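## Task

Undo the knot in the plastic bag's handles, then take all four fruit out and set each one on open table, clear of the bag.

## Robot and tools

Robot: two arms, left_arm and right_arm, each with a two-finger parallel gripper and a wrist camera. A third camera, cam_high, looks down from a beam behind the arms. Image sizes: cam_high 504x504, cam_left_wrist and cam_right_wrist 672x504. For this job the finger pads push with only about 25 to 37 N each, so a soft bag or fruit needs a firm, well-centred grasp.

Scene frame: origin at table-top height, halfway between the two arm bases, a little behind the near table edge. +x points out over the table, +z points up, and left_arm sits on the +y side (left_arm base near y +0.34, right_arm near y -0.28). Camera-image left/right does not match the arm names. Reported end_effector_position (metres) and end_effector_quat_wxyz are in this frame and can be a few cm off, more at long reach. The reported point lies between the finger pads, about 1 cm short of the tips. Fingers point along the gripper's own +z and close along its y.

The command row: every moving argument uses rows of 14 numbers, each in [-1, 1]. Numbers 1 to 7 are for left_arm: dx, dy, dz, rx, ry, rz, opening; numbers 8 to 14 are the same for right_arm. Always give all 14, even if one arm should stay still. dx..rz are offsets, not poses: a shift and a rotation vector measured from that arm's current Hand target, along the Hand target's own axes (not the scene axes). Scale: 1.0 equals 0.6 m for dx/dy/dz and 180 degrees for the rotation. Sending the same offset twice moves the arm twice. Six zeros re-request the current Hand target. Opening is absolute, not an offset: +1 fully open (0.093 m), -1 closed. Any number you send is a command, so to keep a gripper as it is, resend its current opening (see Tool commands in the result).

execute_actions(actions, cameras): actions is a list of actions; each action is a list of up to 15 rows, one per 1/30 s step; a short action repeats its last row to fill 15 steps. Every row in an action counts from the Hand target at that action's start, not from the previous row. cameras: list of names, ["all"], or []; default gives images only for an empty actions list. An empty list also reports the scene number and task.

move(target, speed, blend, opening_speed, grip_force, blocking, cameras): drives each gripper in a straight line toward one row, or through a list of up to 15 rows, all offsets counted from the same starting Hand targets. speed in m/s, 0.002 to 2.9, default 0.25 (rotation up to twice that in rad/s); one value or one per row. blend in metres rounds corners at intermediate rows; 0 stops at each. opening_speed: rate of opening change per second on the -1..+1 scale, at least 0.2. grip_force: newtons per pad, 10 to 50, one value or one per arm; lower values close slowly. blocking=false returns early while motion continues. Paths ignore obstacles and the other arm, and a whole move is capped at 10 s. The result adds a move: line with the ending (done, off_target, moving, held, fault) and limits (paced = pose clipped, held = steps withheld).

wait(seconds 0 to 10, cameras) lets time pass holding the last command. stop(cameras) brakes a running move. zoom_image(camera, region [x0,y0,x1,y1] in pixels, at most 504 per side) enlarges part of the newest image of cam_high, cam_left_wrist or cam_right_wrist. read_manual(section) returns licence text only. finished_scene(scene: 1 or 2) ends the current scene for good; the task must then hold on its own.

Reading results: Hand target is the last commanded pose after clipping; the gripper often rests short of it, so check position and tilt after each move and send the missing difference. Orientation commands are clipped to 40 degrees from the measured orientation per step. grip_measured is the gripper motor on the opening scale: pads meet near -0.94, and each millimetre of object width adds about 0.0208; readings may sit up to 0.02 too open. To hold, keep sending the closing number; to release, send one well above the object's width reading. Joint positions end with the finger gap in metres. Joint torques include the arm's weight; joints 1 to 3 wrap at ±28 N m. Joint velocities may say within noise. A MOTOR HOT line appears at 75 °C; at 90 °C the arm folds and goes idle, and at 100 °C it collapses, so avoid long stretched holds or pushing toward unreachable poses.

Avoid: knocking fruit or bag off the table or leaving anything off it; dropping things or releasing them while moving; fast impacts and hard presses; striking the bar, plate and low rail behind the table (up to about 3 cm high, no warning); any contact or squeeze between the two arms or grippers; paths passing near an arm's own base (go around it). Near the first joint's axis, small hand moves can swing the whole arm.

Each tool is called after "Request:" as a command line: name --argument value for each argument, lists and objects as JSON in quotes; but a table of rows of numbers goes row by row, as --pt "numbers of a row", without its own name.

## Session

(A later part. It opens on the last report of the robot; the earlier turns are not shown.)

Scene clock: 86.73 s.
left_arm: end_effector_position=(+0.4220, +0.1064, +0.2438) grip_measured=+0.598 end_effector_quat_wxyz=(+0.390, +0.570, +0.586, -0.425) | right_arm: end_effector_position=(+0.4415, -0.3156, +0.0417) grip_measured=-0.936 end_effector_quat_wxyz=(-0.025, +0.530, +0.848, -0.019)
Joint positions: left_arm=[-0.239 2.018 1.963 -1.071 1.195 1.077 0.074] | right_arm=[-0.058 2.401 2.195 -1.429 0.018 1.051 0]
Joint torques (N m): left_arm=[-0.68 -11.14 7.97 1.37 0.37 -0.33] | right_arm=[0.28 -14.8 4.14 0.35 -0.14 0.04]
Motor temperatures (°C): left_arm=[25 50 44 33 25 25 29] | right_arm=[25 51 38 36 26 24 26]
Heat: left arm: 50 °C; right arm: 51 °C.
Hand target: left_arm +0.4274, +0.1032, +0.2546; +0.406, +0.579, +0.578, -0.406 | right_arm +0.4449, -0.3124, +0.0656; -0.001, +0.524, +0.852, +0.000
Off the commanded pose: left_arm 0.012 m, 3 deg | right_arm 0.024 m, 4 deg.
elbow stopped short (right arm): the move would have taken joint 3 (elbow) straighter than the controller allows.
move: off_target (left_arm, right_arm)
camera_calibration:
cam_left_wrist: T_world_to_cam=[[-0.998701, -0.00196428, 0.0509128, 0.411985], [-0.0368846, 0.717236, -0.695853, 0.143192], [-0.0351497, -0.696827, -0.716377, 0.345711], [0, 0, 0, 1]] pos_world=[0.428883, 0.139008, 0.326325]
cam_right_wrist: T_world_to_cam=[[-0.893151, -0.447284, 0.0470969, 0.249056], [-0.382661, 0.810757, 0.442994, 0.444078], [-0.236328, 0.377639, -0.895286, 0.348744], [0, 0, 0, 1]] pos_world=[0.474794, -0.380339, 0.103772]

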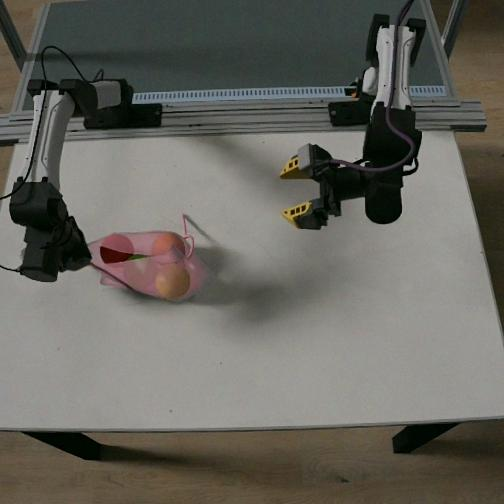

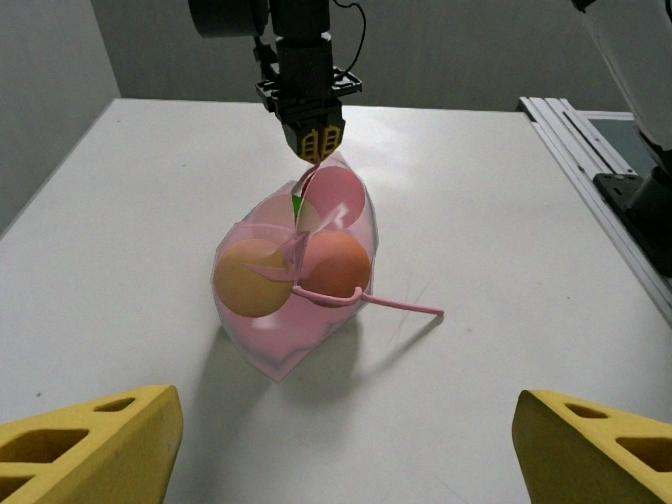

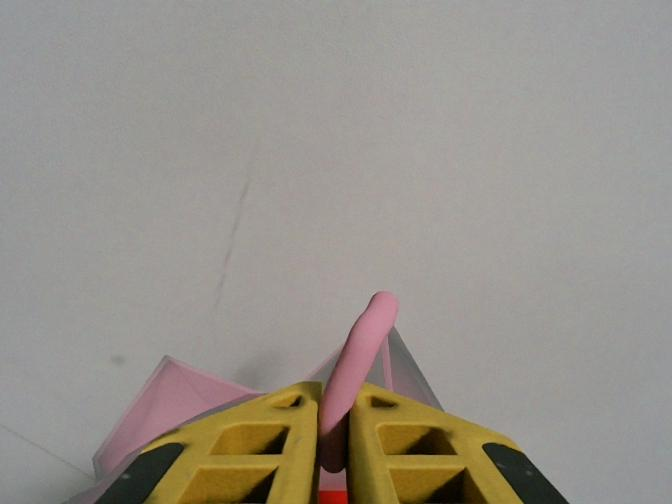

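Request:
move --pt "0 0 0 0 0 0 0.6 0 0 0.02 0 0 0 -0.4" --pt "0 0 0 0 0 0 0.6 0 0 -0.25 0 0 0 -0.4" --pt "0 0 0 0 0 0 0.6 0.0 0.08 -0.3 0 0 -0.351 1" --speed 0.12 --cameras '["all"]'

Request:
zoom_image --camera "cam_high" --region '[90, 170, 270, 350]'

Request:
zoom_image --camera "cam_left_wrist" --region '[150, 100, 450, 400]'

Scene clock: 96.40 s.
left_arm: end_effector_position=(+0.4220, +0.1064, +0.2438) grip_measured=+0.598 end_effector_quat_wxyz=(+0.390, +0.570, +0.586, -0.425) | right_arm: end_effector_position=(+0.4877, -0.2937, +0.2486) grip_measured=+1.000 end_effector_quat_wxyz=(+0.246, +0.011, +0.969, +0.009)
Joint positions: left_arm=[-0.239 2.018 1.963 -1.071 1.195 1.077 0.074] | right_arm=[-0.017 2.269 2.73 -1.539 -0.018 0 0.093]
Joint torques (N m): left_arm=[-0.77 -11.36 7.92 1.38 0.41 -0.31] | right_arm=[0.83 -7.68 6.16 1.3 0.1 0.02]
Heat: left arm: 50 °C; right arm: 51 °C.
Hand target: left_arm +0.4274, +0.1032, +0.2546; +0.406, +0.579, +0.578, -0.406 | right_arm +0.4879, -0.2910, +0.2456; -0.001, +0.000, +1.000, +0.001
Off the commanded pose: left_arm 0.012 m, 3 deg | right_arm 0.004 m, 29 deg.
joint sent to its limit (right arm) — joint 4 (wrist pitch), lower limit. The joint targets are off in position and orientation.
move: off_target (left_arm, right_arm); target 3's new opening was sent with right_arm's hand 0.004 m and 29 deg from that target
camera_calibration:
cam_left_wrist: T_world_to_cam=[[-0.998701, -0.00196428, 0.0509128, 0.411985], [-0.0368846, 0.717236, -0.695853, 0.143192], [-0.0351497, -0.696827, -0.716377, 0.345711], [0, 0, 0, 1]] pos_world=[0.428883, 0.139008, 0.326325]
cam_right_wrist: T_world_to_cam=[[-0.00323982, -0.999591, -0.0284088, -0.287081], [-0.998229, 0.00492053, -0.0592928, 0.540629], [0.0594084, 0.0281664, -0.997836, 0.315275], [0, 0, 0, 1]] pos_world=[0.520011, -0.298504, 0.338493]

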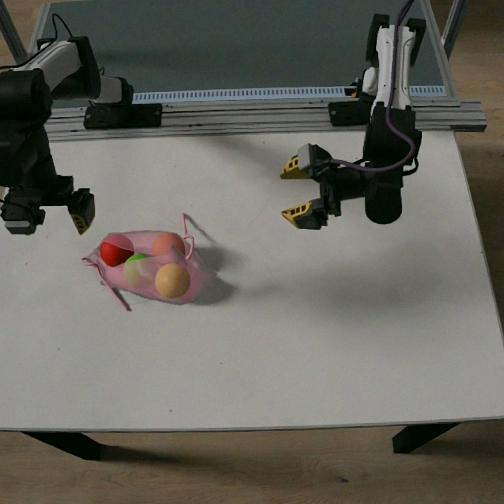

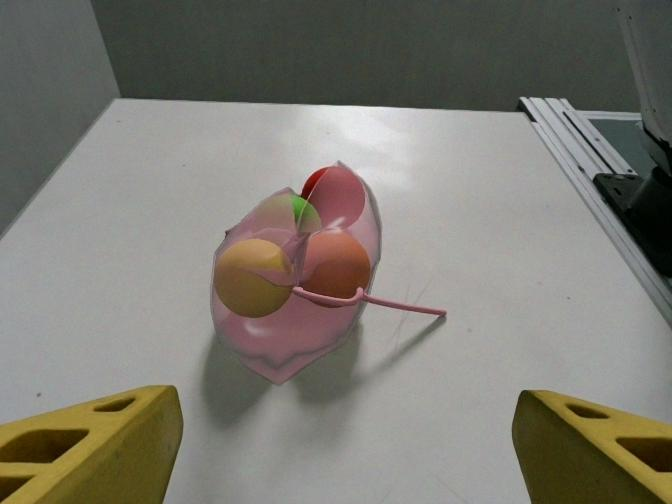

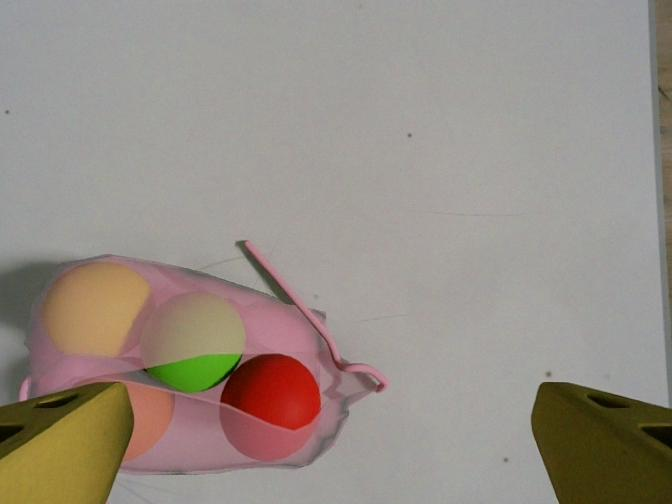

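Scaled by 2.800 from the camera's 504x504 image, which has a finer 720x720 frame.

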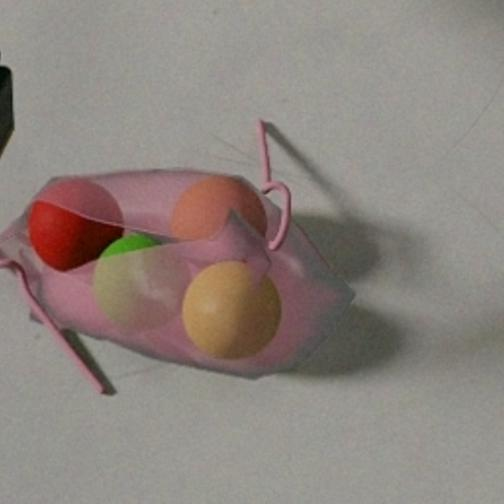

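Scaled by 1.680 from the camera's 672x504 image, which has a finer 960x720 frame.

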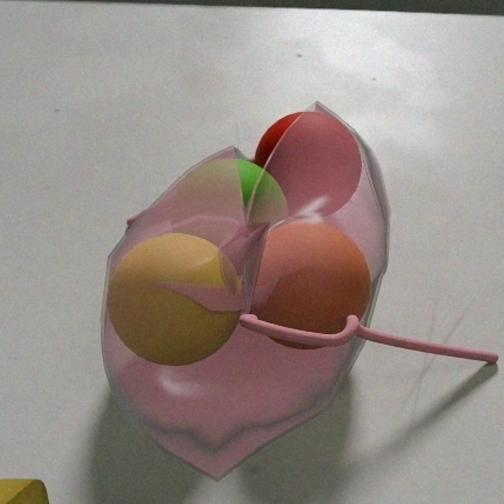

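Request:
move --target '[0,0,0,0,0,0,0.6,0.1265,0.088,0.2,0,0,0,1]' --cameras '["cam_right_wrist"]'

Scene clock: 98.43 s.
left_arm: end_effector_position=(+0.4220, +0.1064, +0.2438) grip_measured=+0.598 end_effector_quat_wxyz=(+0.390, +0.570, +0.586, -0.425) | right_arm: end_effector_position=(+0.4180, -0.2388, +0.1048) grip_measured=+1.000 end_effector_quat_wxyz=(-0.013, -0.002, +1.000, +0.004)
Joint positions: left_arm=[-0.239 2.018 1.963 -1.071 1.195 1.077 0.074] | right_arm=[0.11 2.261 2.205 -1.543 -0.003 0.097 0.093]
Joint torques (N m): left_arm=[-0.79 -11.23 7.94 1.39 0.4 -0.3] | right_arm=[0.21 -13.45 4.38 0.12 0.03 0.26]
Heat: left arm: 50 °C; right arm: 51 °C.
Hand target: left_arm +0.4274, +0.1032, +0.2546; +0.406, +0.579, +0.578, -0.406 | right_arm +0.4119, -0.2380, +0.1257; -0.001, +0.000, +1.000, +0.001
Off the commanded pose: left_arm 0.012 m, 3 deg | right_arm 0.022 m, 1 deg.
joint sent to its limit (right arm) — joint 4 (wrist pitch), lower limit. The joint targets are off in position, not in orientation.
move: off_target (left_arm, right_arm)
camera_calibration:
cam_right_wrist: T_world_to_cam=[[0.0143707, -0.999719, -0.0188397, -0.244833], [-0.894758, -0.0212676, 0.446045, 0.359831], [-0.446321, 0.010447, -0.894812, 0.370752], [0, 0, 0, 1]] pos_world=[0.490954, -0.240985, 0.16664]
Images, in order (width x height): cam_right_wrist 672x504.

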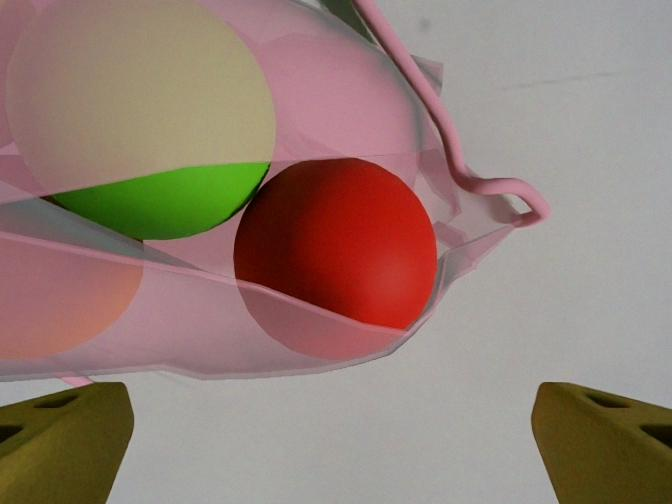

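Request:
move --pt "0 0 0 0 0 0 0.6 0 0 0.135 0 0 0 1" --pt "0 0 0 0 0 0 0.6 0 0 0.135 0 0 0 0.15" --speed 0.12 --opening_speed 0.5 --cameras '["cam_right_wrist","cam_high"]'

Scene clock: 102.43 s.
left_arm: end_effector_position=(+0.4220, +0.1064, +0.2438) grip_measured=+0.598 end_effector_quat_wxyz=(+0.390, +0.570, +0.586, -0.425) | right_arm: end_effector_position=(+0.4079, -0.2392, +0.0242) grip_measured=+0.443 end_effector_quat_wxyz=(-0.029, -0.002, +1.000, +0.002)
Joint positions: left_arm=[-0.239 2.018 1.963 -1.071 1.195 1.077 0.074] | right_arm=[0.11 2.243 1.853 -1.243 -0.003 0.097 0.066]
Joint torques (N m): left_arm=[-0.7 -11.23 7.87 1.38 0.4 -0.33] | right_arm=[0.2 -13.65 4.3 0.37 0.03 0.2]
Heat: left arm: 51 °C; right arm: 52 °C.
Hand target: left_arm +0.4274, +0.1032, +0.2546; +0.406, +0.579, +0.578, -0.406 | right_arm +0.4118, -0.2379, +0.0447; +0.000, +0.000, +1.000, +0.001
Off the commanded pose: left_arm 0.012 m, 3 deg | right_arm 0.021 m, 3 deg.
move: off_target (left_arm, right_arm); target 2's new opening was sent with right_arm's hand 0.021 m and 3 deg from that target
camera_calibration:
cam_right_wrist: T_world_to_cam=[[0.0140223, -0.999776, -0.0158283, -0.246676], [-0.879374, -0.0198651, 0.475717, 0.380052], [-0.475926, 0.00724834, -0.879456, 0.305109], [0, 0, 0, 1]] pos_world=[0.482876, -0.241282, 0.0836283]
Images, in order (width x height): cam_high 504x504, cam_right_wrist 672x504.

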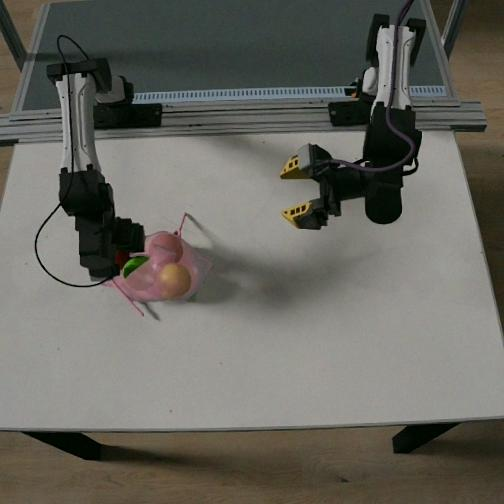

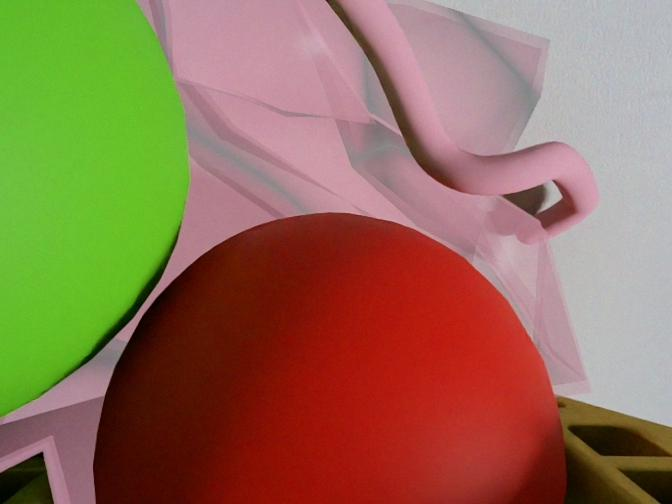

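Request:
move --pt "0 0 0 0 0 0 0.6 0 0 -0.2 0 0 0 0.15" --pt "0 0 0 0 0 0 0.6 0.217 -0.103 -0.15 0 0 0 0.15" --speed 0.12 --cameras '["all"]'

Request:
zoom_image --camera "cam_high" --region '[60, 130, 260, 330]'

Scene clock: 106.00 s.
left_arm: end_effector_position=(+0.4220, +0.1064, +0.2438) grip_measured=+0.598 end_effector_quat_wxyz=(+0.390, +0.570, +0.586, -0.425) | right_arm: end_effector_position=(+0.2828, -0.2982, +0.1254) grip_measured=+0.443 end_effector_quat_wxyz=(-0.019, +0.006, +1.000, +0.006)
Joint positions: left_arm=[-0.239 2.018 1.963 -1.071 1.195 1.077 0.074] | right_arm=[-0.044 1.686 1.481 -1.408 -0.003 -0.041 0.066]
Joint torques (N m): left_arm=[-0.76 -11.19 7.83 1.4 0.37 -0.33] | right_arm=[-0.32 -8.43 4.37 0.34 0.06 0.02]
Heat: left arm: 51 °C; right arm: 53 °C.
Hand target: left_arm +0.4274, +0.1032, +0.2546; +0.406, +0.579, +0.578, -0.406 | right_arm +0.2817, -0.2999, +0.1348; -0.001, +0.000, +1.000, +0.001
Off the commanded pose: left_arm 0.012 m, 3 deg | right_arm 0.010 m, 2 deg.
move: off_target (left_arm)
camera_calibration:
cam_left_wrist: T_world_to_cam=[[-0.998701, -0.00196428, 0.0509128, 0.411985], [-0.0368846, 0.717236, -0.695853, 0.143192], [-0.0351497, -0.696827, -0.716377, 0.345711], [0, 0, 0, 1]] pos_world=[0.428883, 0.139008, 0.326325]
cam_right_wrist: T_world_to_cam=[[-0.00230186, -0.999729, -0.0231792, -0.296677], [-0.888823, -0.00857641, 0.458171, 0.229069], [-0.458246, 0.0216568, -0.888562, 0.335434], [0, 0, 0, 1]] pos_world=[0.35663, -0.301896, 0.186224]

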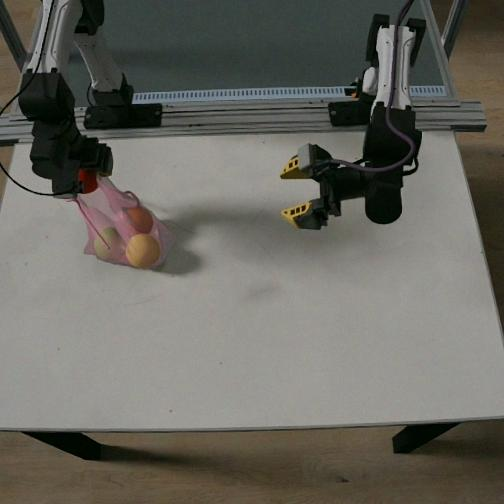

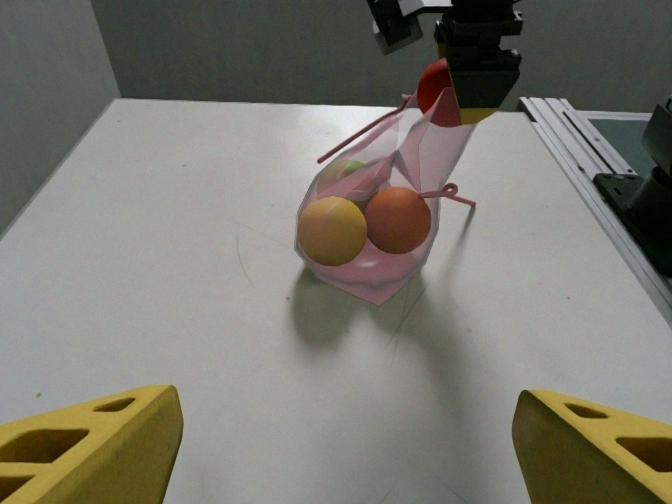

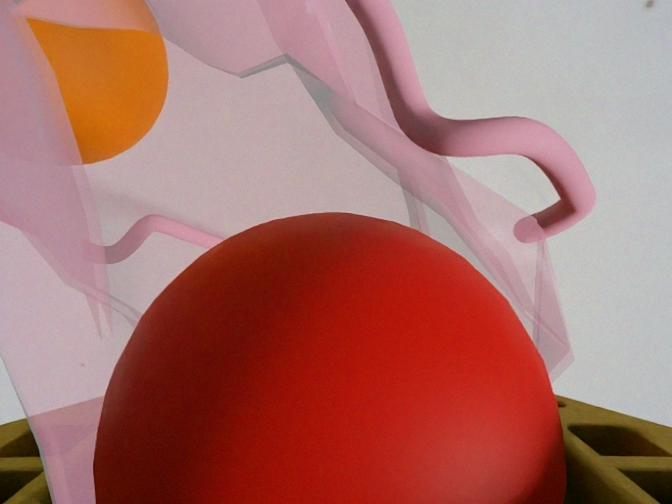

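Scaled by 2.520 from the camera's 504x504 image, which has a finer 720x720 frame.

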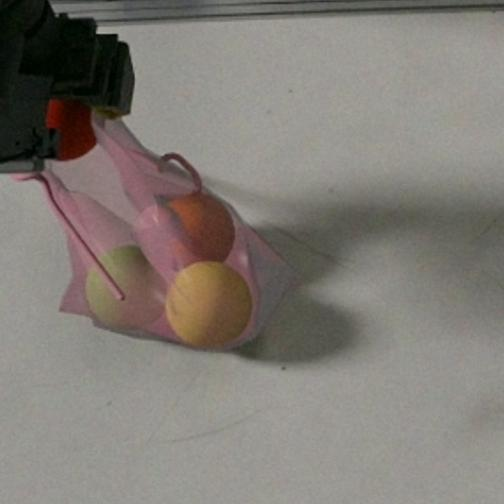

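Request:
move --pt "0 0 0 0 0 0 0.6 0.06 0 0.15 0 0 0 0.15" --pt "0 0 0 0 0 0 0.6 0.06 0 0.15 0 0 0 1" --speed 0.1 --opening_speed 0.4 --cameras '["cam_right_wrist","cam_high"]'

Request:
zoom_image --camera "cam_high" --region '[60, 130, 260, 330]'

Scene clock: 110.63 s.
left_arm: end_effector_position=(+0.4220, +0.1064, +0.2438) grip_measured=+0.598 end_effector_quat_wxyz=(+0.390, +0.570, +0.586, -0.425) | right_arm: end_effector_position=(+0.2428, -0.2973, +0.0364) grip_measured=+1.000 end_effector_quat_wxyz=(-0.021, +0.004, +1.000, +0.006)
Joint positions: left_arm=[-0.239 2.018 1.963 -1.071 1.195 1.077 0.074] | right_arm=[-0.052 1.588 1.018 -1.048 -0.003 -0.051 0.093]
Joint torques (N m): left_arm=[-0.73 -11.21 7.86 1.35 0.44 -0.32] | right_arm=[-0.65 -7.56 4.34 0.4 0.01 0.03]
Heat: left arm: 51 °C; right arm: 52 °C.
Hand target: left_arm +0.4274, +0.1032, +0.2546; +0.406, +0.579, +0.578, -0.406 | right_arm +0.2457, -0.2997, +0.0448; +0.000, +0.000, +1.000, +0.001
Off the commanded pose: left_arm 0.012 m, 3 deg | right_arm 0.009 m, 3 deg.
move: off_target (left_arm, right_arm); target 2's new opening was sent with right_arm's hand 0.009 m and 3 deg from that target
camera_calibration:
cam_right_wrist: T_world_to_cam=[[0.000273887, -0.999715, -0.0238823, -0.298579], [-0.886896, -0.0112757, 0.461831, 0.232802], [-0.461968, 0.0210546, -0.886646, 0.238727], [0, 0, 0, 1]] pos_world=[0.316838, -0.300895, 0.0970208]
Images, in order (width x height): cam_high 504x504, cam_right_wrist 672x504.

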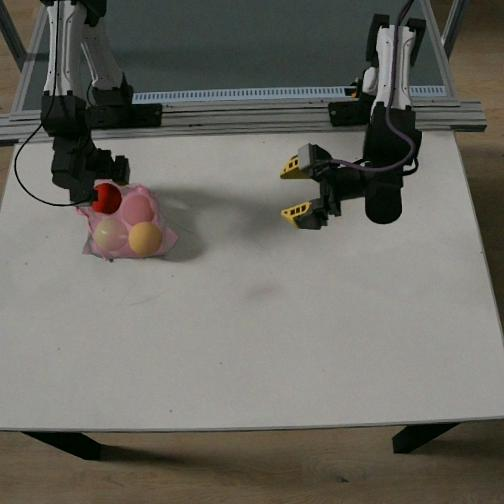

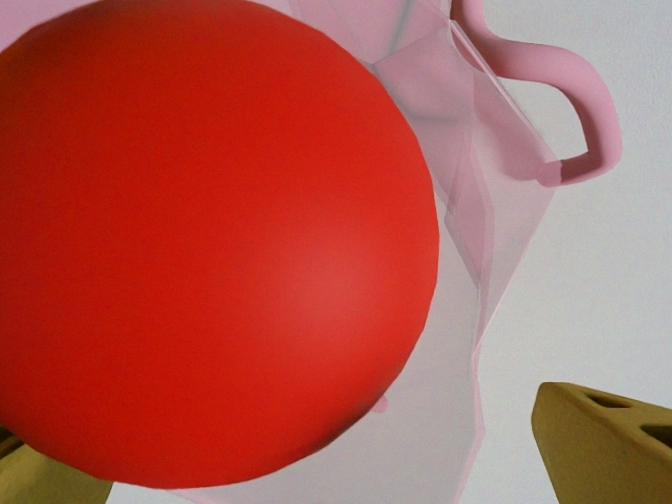

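Scaled by 2.520 from the camera's 504x504 image, which has a finer 720x720 frame.

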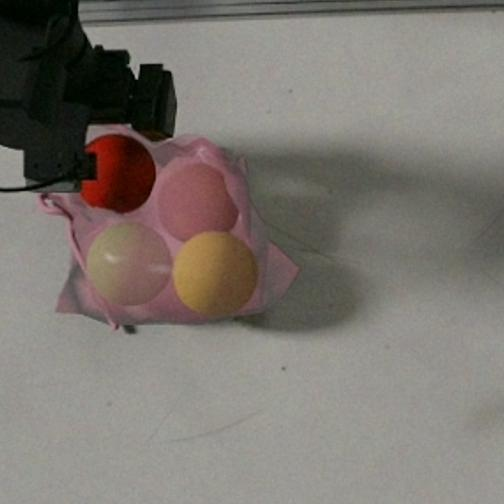

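Request:
move --pt "0 0 0 0 0 0 0.6 0 0 -0.17 0 0 0 1" --pt "0 0 0 0 0 0 0.6 -0.07 0.038 -0.14 0 0 0 1" --speed 0.12 --cameras '["cam_right_wrist","cam_high"]'

Scene clock: 114.00 s.
left_arm: end_effector_position=(+0.4220, +0.1064, +0.2438) grip_measured=+0.598 end_effector_quat_wxyz=(+0.390, +0.570, +0.586, -0.425) | right_arm: end_effector_position=(+0.2790, -0.2781, +0.1242) grip_measured=+1.000 end_effector_quat_wxyz=(-0.013, -0.002, +1.000, +0.005)
Joint positions: left_arm=[-0.239 2.018 1.963 -1.071 1.195 1.077 0.074] | right_arm=[0.025 1.659 1.446 -1.388 -0.003 0.013 0.093]
Joint torques (N m): left_arm=[-0.8 -11.34 7.86 1.37 0.43 -0.32] | right_arm=[0.42 -4.55 6.94 0.41 0.01 0.22]
Heat: left arm: 51 °C; right arm: 51 °C.
Hand target: left_arm +0.4274, +0.1032, +0.2546; +0.406, +0.579, +0.578, -0.406 | right_arm +0.2877, -0.2770, +0.1288; +0.000, +0.000, +1.000, +0.001
Off the commanded pose: left_arm 0.012 m, 3 deg | right_arm 0.010 m, 2 deg.
move: off_target (left_arm)
camera_calibration:
cam_right_wrist: T_world_to_cam=[[0.013144, -0.999697, -0.0208238, -0.281255], [-0.894284, -0.0210692, 0.447004, 0.225764], [-0.447307, 0.012747, -0.89429, 0.327422], [0, 0, 0, 1]] pos_world=[0.352052, -0.280587, 0.186036]
Images, in order (width x height): cam_high 504x504, cam_right_wrist 672x504.

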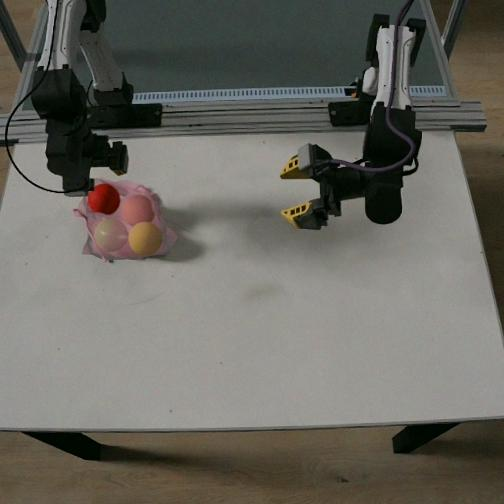

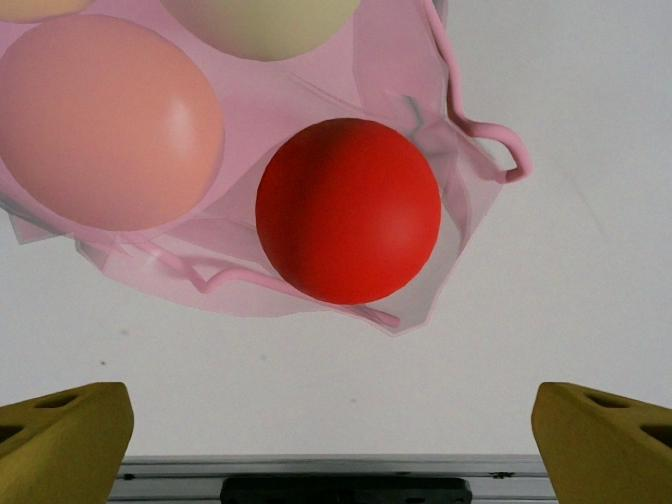

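Request:
move --pt "0 0 0 0 0 0 0.6 -0.022 -0.006 0.14 0 0 0 1" --pt "0 0 0 0 0 0 0.6 -0.022 -0.006 0.14 0 0 0 0.15" --pt "0 0 0 0 0 0 0.6 -0.022 -0.006 -0.03 0 0 0 0.15" --speed 0.12 --opening_speed 0.5 --cameras '["cam_right_wrist","cam_high"]'

Scene clock: 119.67 s.
left_arm: end_effector_position=(+0.4220, +0.1064, +0.2438) grip_measured=+0.598 end_effector_quat_wxyz=(+0.390, +0.570, +0.586, -0.425) | right_arm: end_effector_position=(+0.3008, -0.2797, +0.1358) grip_measured=+0.159 end_effector_quat_wxyz=(-0.010, +0.001, +1.000, +0.005)
Joint positions: left_arm=[-0.239 2.018 1.963 -1.071 1.195 1.077 0.074] | right_arm=[0.018 1.74 1.584 -1.439 -0.003 0.012 0.053]
Joint torques (N m): left_arm=[-0.88 -11.25 7.99 1.38 0.42 -0.34] | right_arm=[-0.1 -7.04 6.83 0.07 0.04 0.14]
Heat: left arm: 51 °C; right arm: 49 °C.
Hand target: left_arm +0.4274, +0.1032, +0.2546; +0.406, +0.579, +0.578, -0.406 | right_arm +0.3009, -0.2807, +0.1468; +0.000, +0.000, +1.000, +0.001
Off the commanded pose: left_arm 0.012 m, 3 deg | right_arm 0.011 m, 1 deg.
move: off_target (left_arm, right_arm)
camera_calibration:
cam_right_wrist: T_world_to_cam=[[0.00780527, -0.99975, -0.0209644, -0.281283], [-0.896843, -0.0162715, 0.442049, 0.242864], [-0.44228, 0.0153514, -0.896746, 0.347136], [0, 0, 0, 1]] pos_world=[0.373538, -0.28259, 0.198038]
Images, in order (width x height): cam_high 504x504, cam_right_wrist 672x504.

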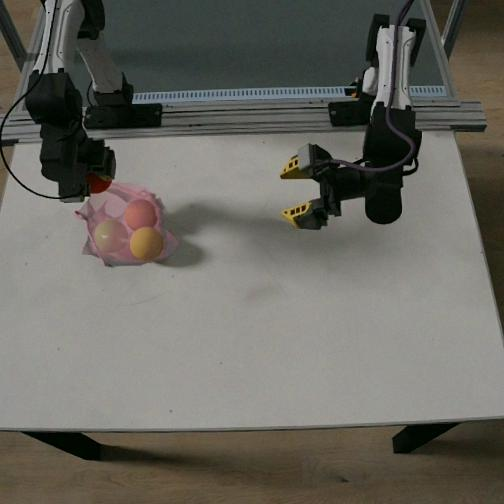

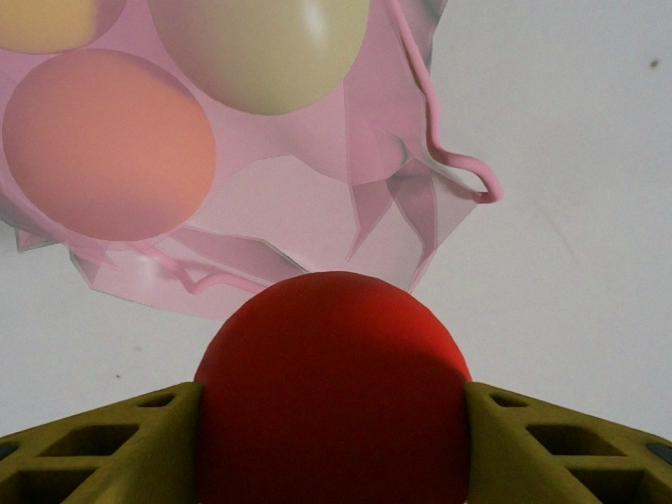

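Request:
move --pt "0 0 0 0 0 0 0.6 0.133 0.383 0 0 0 0 0.15" --pt "0 0 0 0 0 0 0.6 0.133 0.383 0.168 0 0 0 0.15" --pt "0 0 0 0 0 0 0.6 0.133 0.383 0.168 0 0 0 0.9" --pt "0 0 0 0 0 0 0.6 0.133 0.383 -0.1 0 0 0 1" --speed 0.16 --opening_speed 0.5 --cameras '["cam_right_wrist","cam_high"]'

Request:
zoom_image --camera "cam_high" --region '[60, 130, 260, 330]'

Scene clock: 130.77 s.
left_arm: end_effector_position=(+0.4220, +0.1064, +0.2438) grip_measured=+0.598 end_effector_quat_wxyz=(+0.390, +0.570, +0.586, -0.425) | right_arm: end_effector_position=(+0.2239, -0.0482, +0.1920) grip_measured=+1.000 end_effector_quat_wxyz=(+0.035, -0.005, +0.999, +0.038)
Joint positions: left_arm=[-0.239 2.018 1.963 -1.071 1.195 1.077 0.074] | right_arm=[0.798 1.752 1.816 -1.539 -0.002 0.779 0.093]
Joint torques (N m): left_arm=[-0.9 -11.23 7.9 1.4 0.39 -0.33] | right_arm=[-0.18 -8.06 6.43 0.34 0.03 0.22]
Heat: left arm: 51 °C; right arm: 47 °C.
Hand target: left_arm +0.4274, +0.1032, +0.2546; +0.406, +0.579, +0.578, -0.406 | right_arm +0.2211, -0.0510, +0.2073; +0.000, +0.000, +1.000, +0.001
Off the commanded pose: left_arm 0.012 m, 3 deg | right_arm 0.016 m, 6 deg.
joint sent to its limit (right arm) — joint 4 (wrist pitch), lower limit. The joint targets are off in position and orientation.
move: off_target (left_arm, right_arm); target 4's new opening was sent with right_arm's hand 0.016 m and 6 deg from that target
camera_calibration:
cam_right_wrist: T_world_to_cam=[[0.0235939, -0.995997, -0.0862109, -0.0388385], [-0.932675, -0.052978, 0.356806, 0.17551], [-0.359945, 0.0719883, -0.930192, 0.350597], [0, 0, 0, 1]] pos_world=[0.290806, -0.0546238, 0.260152]
Images, in order (width x height): cam_high 504x504, cam_right_wrist 672x504.

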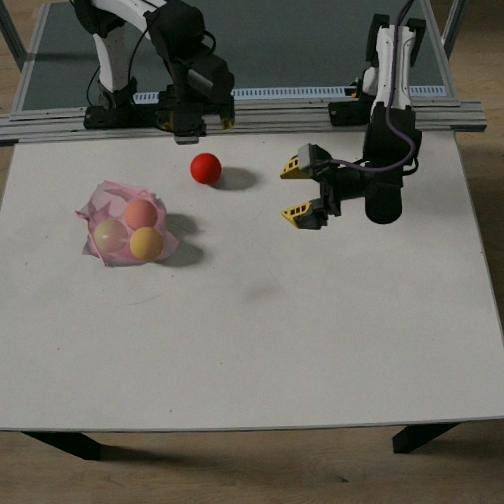

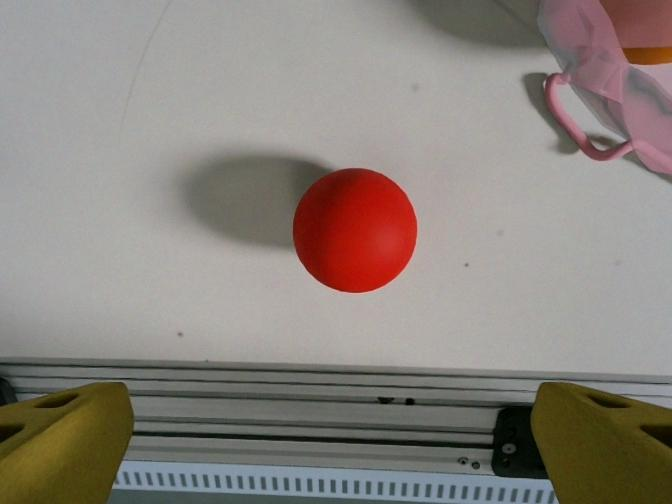

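Scaled by 2.520 from the camera's 504x504 image, which has a finer 720x720 frame.

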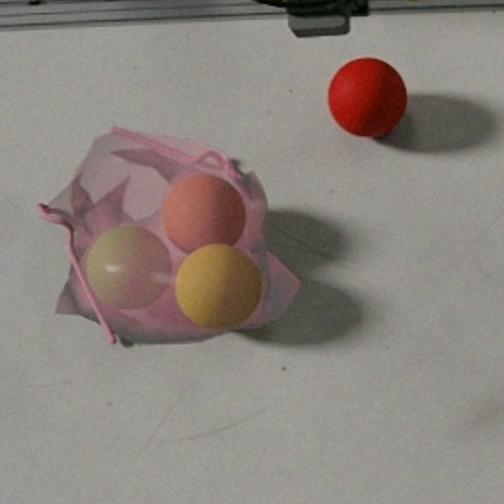

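Request:
move --target '[0,0,0,0,0,0,0.6,-0.18,-0.25,-0.09,0,0,0,1]' --cameras '["cam_right_wrist"]'

Request:
zoom_image --camera "cam_right_wrist" --region '[160, 80, 500, 420]'

Scene clock: 132.67 s.
left_arm: end_effector_position=(+0.4220, +0.1064, +0.2438) grip_measured=+0.598 end_effector_quat_wxyz=(+0.390, +0.570, +0.586, -0.425) | right_arm: end_effector_position=(+0.3299, -0.2034, +0.2591) grip_measured=+1.000 end_effector_quat_wxyz=(+0.160, +0.011, +0.986, +0.045)
Joint positions: left_arm=[-0.239 2.018 1.963 -1.071 1.195 1.077 0.074] | right_arm=[0.241 1.7 1.998 -1.54 -0.003 0.255 0.093]
Joint torques (N m): left_arm=[-0.77 -11.3 7.8 1.4 0.4 -0.33] | right_arm=[0.64 -4.48 6.22 0.91 0.02 0.02]
Heat: left arm: 51 °C; right arm: 47 °C.
Hand target: left_arm +0.4274, +0.1032, +0.2546; +0.406, +0.579, +0.578, -0.406 | right_arm +0.3292, -0.2011, +0.2609; +0.000, +0.000, +1.000, +0.001
Off the commanded pose: left_arm 0.012 m, 3 deg | right_arm 0.003 m, 19 deg.
joint sent to its limit (right arm) — joint 4 (wrist pitch), lower limit. The joint targets are off in position and orientation.
move: off_target (left_arm, right_arm)
camera_calibration:
cam_right_wrist: T_world_to_cam=[[0.00467965, -0.995118, -0.0985861, -0.180594], [-0.993437, -0.0158933, 0.113269, 0.332807], [-0.114283, 0.097409, -0.988661, 0.401672], [0, 0, 0, 1]] pos_world=[0.377372, -0.21355, 0.341617]
Images, in order (width x height): cam_right_wrist 672x504.

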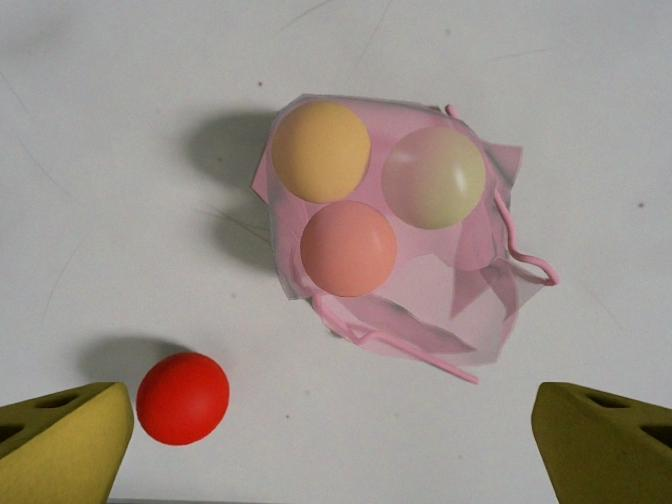

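Scaled by 1.482 from the camera's 672x504 image, which has a finer 960x720 frame.

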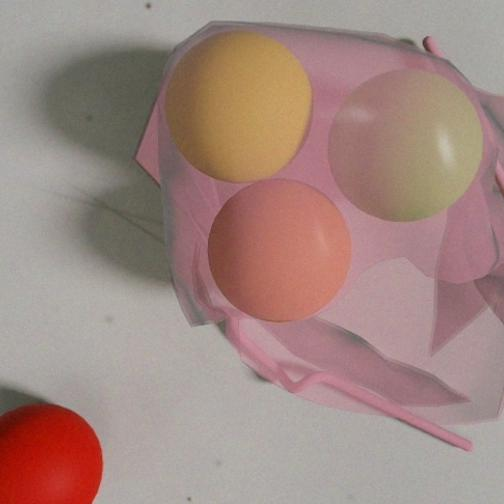

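Request:
move --target '[0,0,0,0,0,0,0.6,-0.02,-0.188,0.29,0,0,0,-0.2]' --cameras '["cam_right_wrist"]'

Scene clock: 134.60 s.
left_arm: end_effector_position=(+0.4220, +0.1064, +0.2438) grip_measured=+0.598 end_effector_quat_wxyz=(+0.390, +0.570, +0.586, -0.425) | right_arm: end_effector_position=(+0.3386, -0.3130, +0.0883) grip_measured=-0.197 end_effector_quat_wxyz=(-0.002, +0.008, +1.000, +0.006)
Joint positions: left_arm=[-0.239 2.018 1.963 -1.071 1.195 1.077 0.074] | right_arm=[-0.08 1.875 1.564 -1.268 -0.004 -0.073 0.036]
Joint torques (N m): left_arm=[-0.91 -11.28 7.86 1.38 0.42 -0.31] | right_arm=[0.09 -6.57 5.11 0.47 0.04 0.04]
Heat: left arm: 51 °C; right arm: 47 °C.
Hand target: left_arm +0.4274, +0.1032, +0.2546; +0.406, +0.579, +0.578, -0.406 | right_arm +0.3411, -0.3136, +0.0867; +0.000, +0.000, +1.000, +0.001
Off the commanded pose: left_arm 0.012 m, 3 deg | right_arm 0.003 m, 1 deg.
move: off_target (left_arm)
camera_calibration:
cam_right_wrist: T_world_to_cam=[[-0.00539716, -0.999724, -0.0228435, -0.311133], [-0.904213, -0.00487653, 0.427053, 0.304603], [-0.427047, 0.0229602, -0.903938, 0.319527], [0, 0, 0, 1]] pos_world=[0.4102, -0.316898, 0.151643]
Images, in order (width x height): cam_right_wrist 672x504.

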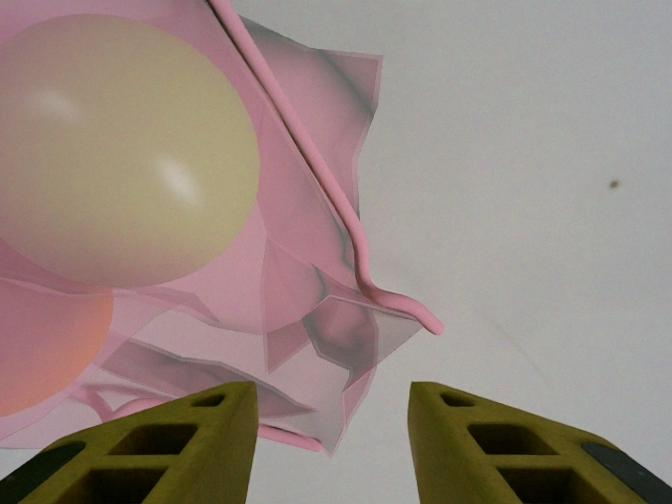

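Request:
move --pt "0 0 0 0 0 0 0.6 -0.026 -0.007 0.118 0 0 0 -0.2" --pt "0 0 0 0 0 0 0.6 -0.026 -0.007 0.118 0 0 0 -1" --speed 0.12 --opening_speed 0.8 --cameras '["cam_right_wrist"]'

Scene clock: 137.67 s.
left_arm: end_effector_position=(+0.4220, +0.1064, +0.2438) grip_measured=+0.598 end_effector_quat_wxyz=(+0.390, +0.570, +0.586, -0.425) | right_arm: end_effector_position=(+0.3560, -0.3156, +0.0205) grip_measured=-0.975 end_effector_quat_wxyz=(+0.003, +0.005, +1.000, +0.006)
Joint positions: left_arm=[-0.239 2.018 1.963 -1.071 1.195 1.077 0.074] | right_arm=[-0.084 1.981 1.435 -1.024 -0.004 -0.083 0]
Joint torques (N m): left_arm=[-0.9 -11.3 7.86 1.39 0.42 -0.33] | right_arm=[-0.47 -6.84 4.62 0.5 0.07 0.04]
Motor temperatures (°C): left_arm=[25 51 44 34 25 25 29] | right_arm=[25 46 37 34 26 24 26]
Heat: left arm: 51 °C; right arm: 46 °C.
Hand target: left_arm +0.4274, +0.1032, +0.2546; +0.406, +0.579, +0.578, -0.406 | right_arm +0.3566, -0.3176, +0.0159; -0.001, +0.000, +1.000, +0.001
Off the commanded pose: left_arm 0.012 m, 3 deg | right_arm 0.005 m, 1 deg.
move: off_target (left_arm)
camera_calibration:
cam_right_wrist: T_world_to_cam=[[0.0000619022, -0.999758, -0.0220064, -0.317283], [-0.908037, -0.00927444, 0.418787, 0.349368], [-0.418889, 0.0199567, -0.907818, 0.261993], [0, 0, 0, 1]] pos_world=[0.427005, -0.319195, 0.0845495]
Images, in order (width x height): cam_right_wrist 672x504.

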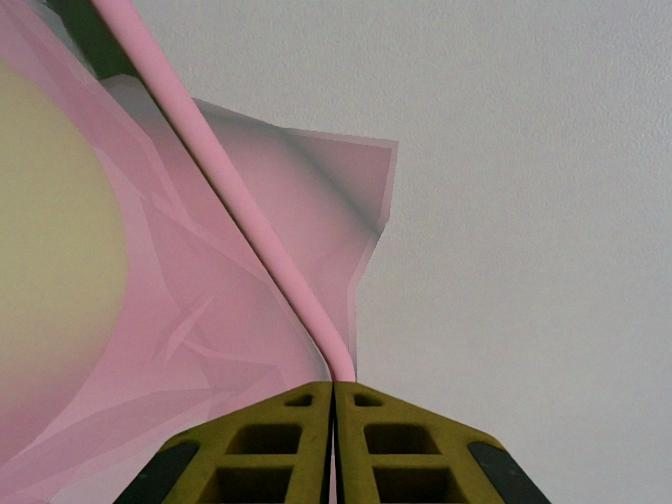

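Slightly high; lower and close again.

Request:
move --pt "0 0 0 0 0 0 0.6 0 0 -0.012 0 0 0 -0.3" --pt "0 0 0 0 0 0 0.6 -0.005 0.003 0.02 0 0 0 -0.3" --pt "0 0 0 0 0 0 0.6 -0.005 0.003 0.02 0 0 0 -1" --speed 0.1 --opening_speed 0.8 --cameras '["cam_right_wrist"]'

Scene clock: 141.60 s.
left_arm: end_effector_position=(+0.4220, +0.1064, +0.2438) grip_measured=+0.598 end_effector_quat_wxyz=(+0.390, +0.570, +0.586, -0.425) | right_arm: end_effector_position=(+0.3613, -0.3161, +0.0127) grip_measured=-0.975 end_effector_quat_wxyz=(+0.008, +0.005, +1.000, +0.005)
Joint positions: left_arm=[-0.239 2.018 1.963 -1.071 1.195 1.077 0.074] | right_arm=[-0.084 1.999 1.429 -0.988 -0.003 -0.083 0]
Joint torques (N m): left_arm=[-0.7 -11.28 7.95 1.37 0.4 -0.31] | right_arm=[0.08 -6.13 3.9 0.53 0 0.08]
Heat: left arm: 51 °C; right arm: 46 °C.
Hand target: left_arm +0.4274, +0.1032, +0.2546; +0.406, +0.579, +0.578, -0.406 | right_arm +0.3596, -0.3158, +0.0039; +0.000, +0.000, +1.000, +0.001
Off the commanded pose: left_arm 0.012 m, 3 deg | right_arm 0.009 m, 1 deg.
move: off_target (left_arm)
camera_calibration:
cam_right_wrist: T_world_to_cam=[[0.000207601, -0.999789, -0.0205322, -0.318024], [-0.91281, -0.00857449, 0.408294, 0.359559], [-0.408384, 0.0186573, -0.91262, 0.253001], [0, 0, 0, 1]] pos_world=[0.431597, -0.319594, 0.0775582]
Images, in order (width x height): cam_right_wrist 672x504.

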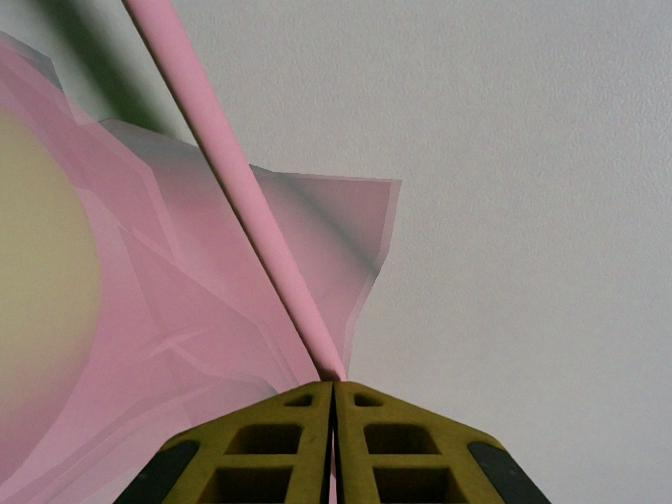

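Request:
move --pt "0 0 0 0 0 0 0.6 0 0 -0.03 0 0 0 -0.3" --pt "0 0 0 0 0 0 0.6 -0.03 0.008 -0.03 0 0 0 -0.3" --pt "0 0 0 0 0 0 0.6 -0.03 0.008 0 0 0 0 -0.3" --pt "0 0 0 0 0 0 0.6 -0.03 0.008 0 0 0 0 -1" --speed 0.1 --opening_speed 0.8 --cameras '["cam_right_wrist"]'

Scene clock: 146.07 s.
left_arm: end_effector_position=(+0.4220, +0.1064, +0.2438) grip_measured=+0.598 end_effector_quat_wxyz=(+0.390, +0.570, +0.586, -0.425) | right_arm: end_effector_position=(+0.3773, -0.3093, +0.0109) grip_measured=-0.903 end_effector_quat_wxyz=(+0.004, -0.006, +1.000, +0.005)
Joint positions: left_arm=[-0.239 2.018 1.963 -1.071 1.195 1.077 0.074] | right_arm=[-0.063 2.065 1.52 -1.022 -0.003 -0.083 0.002]
Joint torques (N m): left_arm=[-0.72 -11.34 7.99 1.35 0.42 -0.33] | right_arm=[0.36 -6.87 4.4 0.62 0.05 0.19]
Heat: left arm: 51 °C; right arm: 45 °C.
Hand target: left_arm +0.4274, +0.1032, +0.2546; +0.406, +0.579, +0.578, -0.406 | right_arm +0.3776, -0.3110, +0.0039; +0.000, +0.000, +1.000, +0.001
Off the commanded pose: left_arm 0.012 m, 3 deg | right_arm 0.007 m, 1 deg.
move: off_target (left_arm)
camera_calibration:
cam_right_wrist: T_world_to_cam=[[0.0215291, -0.99954, -0.0213492, -0.319184], [-0.908792, -0.0284658, 0.416278, 0.367126], [-0.416694, 0.0104398, -0.908987, 0.258302], [0, 0, 0, 1]] pos_world=[0.448146, -0.311283, 0.0751522]
Images, in order (width x height): cam_right_wrist 672x504.

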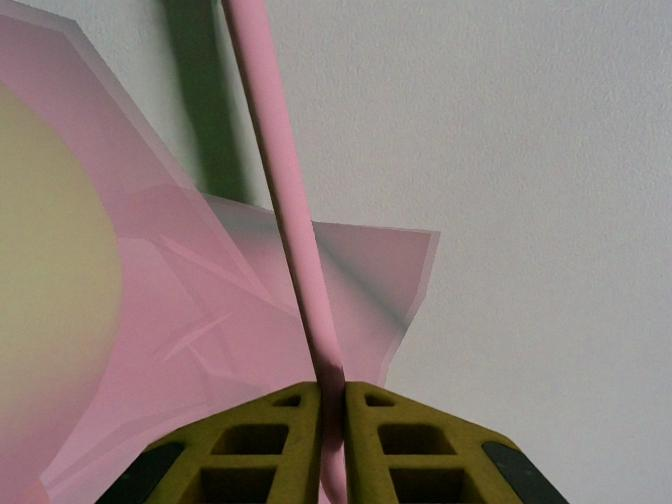

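Request:
move --target '[0,0,0,0,0,0,0.6,-0.06,0.1,-0.3,0,0,0,-1]' --speed 0.12 --cameras '["all"]'

Request:
zoom_image --camera "cam_high" --region '[60, 150, 220, 310]'

Scene clock: 149.13 s.
left_arm: end_effector_position=(+0.4220, +0.1064, +0.2438) grip_measured=+0.598 end_effector_quat_wxyz=(+0.390, +0.570, +0.586, -0.425) | right_arm: end_effector_position=(+0.4178, -0.2531, +0.1608) grip_measured=-0.903 end_effector_quat_wxyz=(+0.061, -0.002, +0.998, +0.009)
Joint positions: left_arm=[-0.239 2.018 1.963 -1.071 1.195 1.077 0.074] | right_arm=[0.078 2.131 2.216 -1.537 -0.003 0.066 0.002]
Joint torques (N m): left_arm=[-0.75 -11.29 7.97 1.36 0.41 -0.3] | right_arm=[0.55 -11.58 6.68 0.42 0.09 0.23]
Heat: left arm: 51 °C; right arm: 46 °C.
Hand target: left_arm +0.4274, +0.1032, +0.2546; +0.406, +0.579, +0.578, -0.406 | right_arm +0.4137, -0.2513, +0.1839; -0.001, +0.000, +1.000, +0.001
Off the commanded pose: left_arm 0.012 m, 3 deg | right_arm 0.024 m, 7 deg.
joint sent to its limit (right arm) — joint 4 (wrist pitch), lower limit. The joint targets are off in position and orientation.
move: off_target (left_arm, right_arm)
camera_calibration:
cam_left_wrist: T_world_to_cam=[[-0.998701, -0.00196428, 0.0509128, 0.411985], [-0.0368846, 0.717236, -0.695853, 0.143192], [-0.0351497, -0.696827, -0.716377, 0.345711], [0, 0, 0, 1]] pos_world=[0.428883, 0.139008, 0.326325]
cam_right_wrist: T_world_to_cam=[[0.0162287, -0.99948, -0.0278559, -0.257383], [-0.950411, -0.0240735, 0.310062, 0.378787], [-0.310571, 0.0214427, -0.950308, 0.375993], [0, 0, 0, 1]] pos_world=[0.480953, -0.256193, 0.232692]

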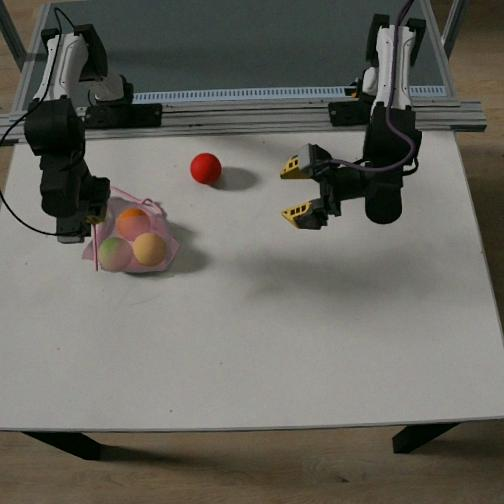

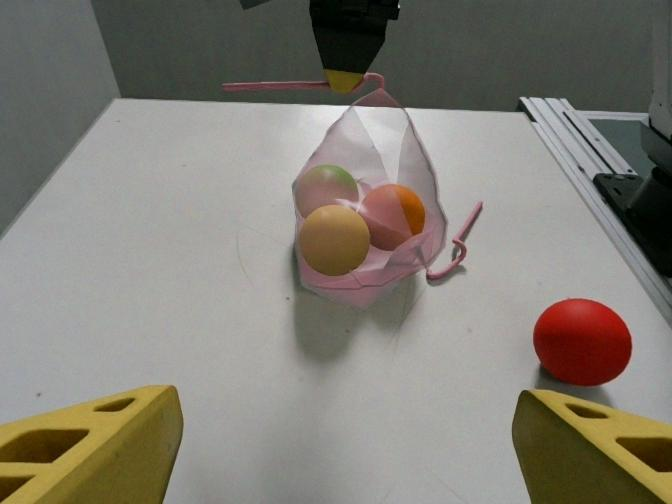

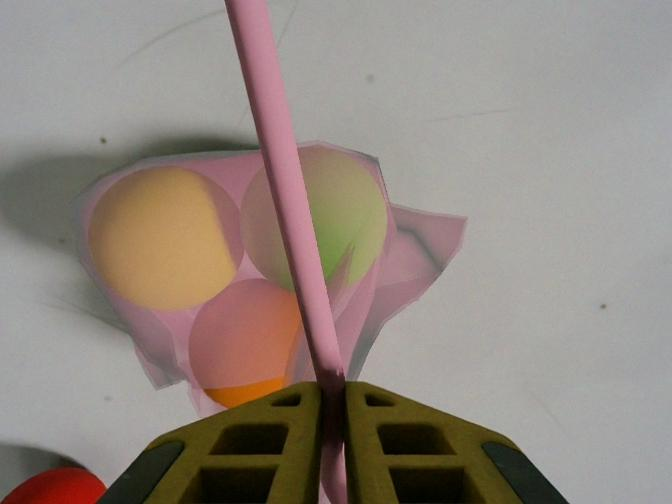

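Scaled by 3.150 from the camera's 504x504 image, which has a finer 720x720 frame.

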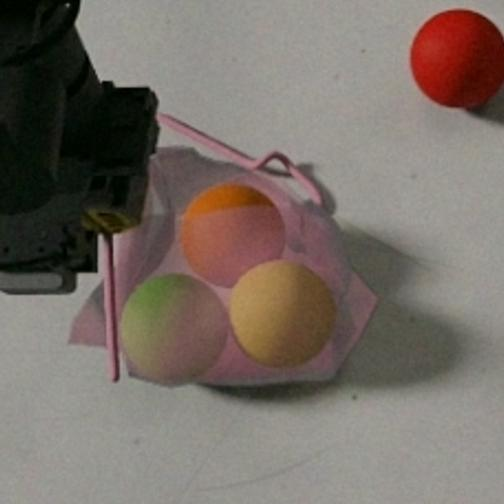

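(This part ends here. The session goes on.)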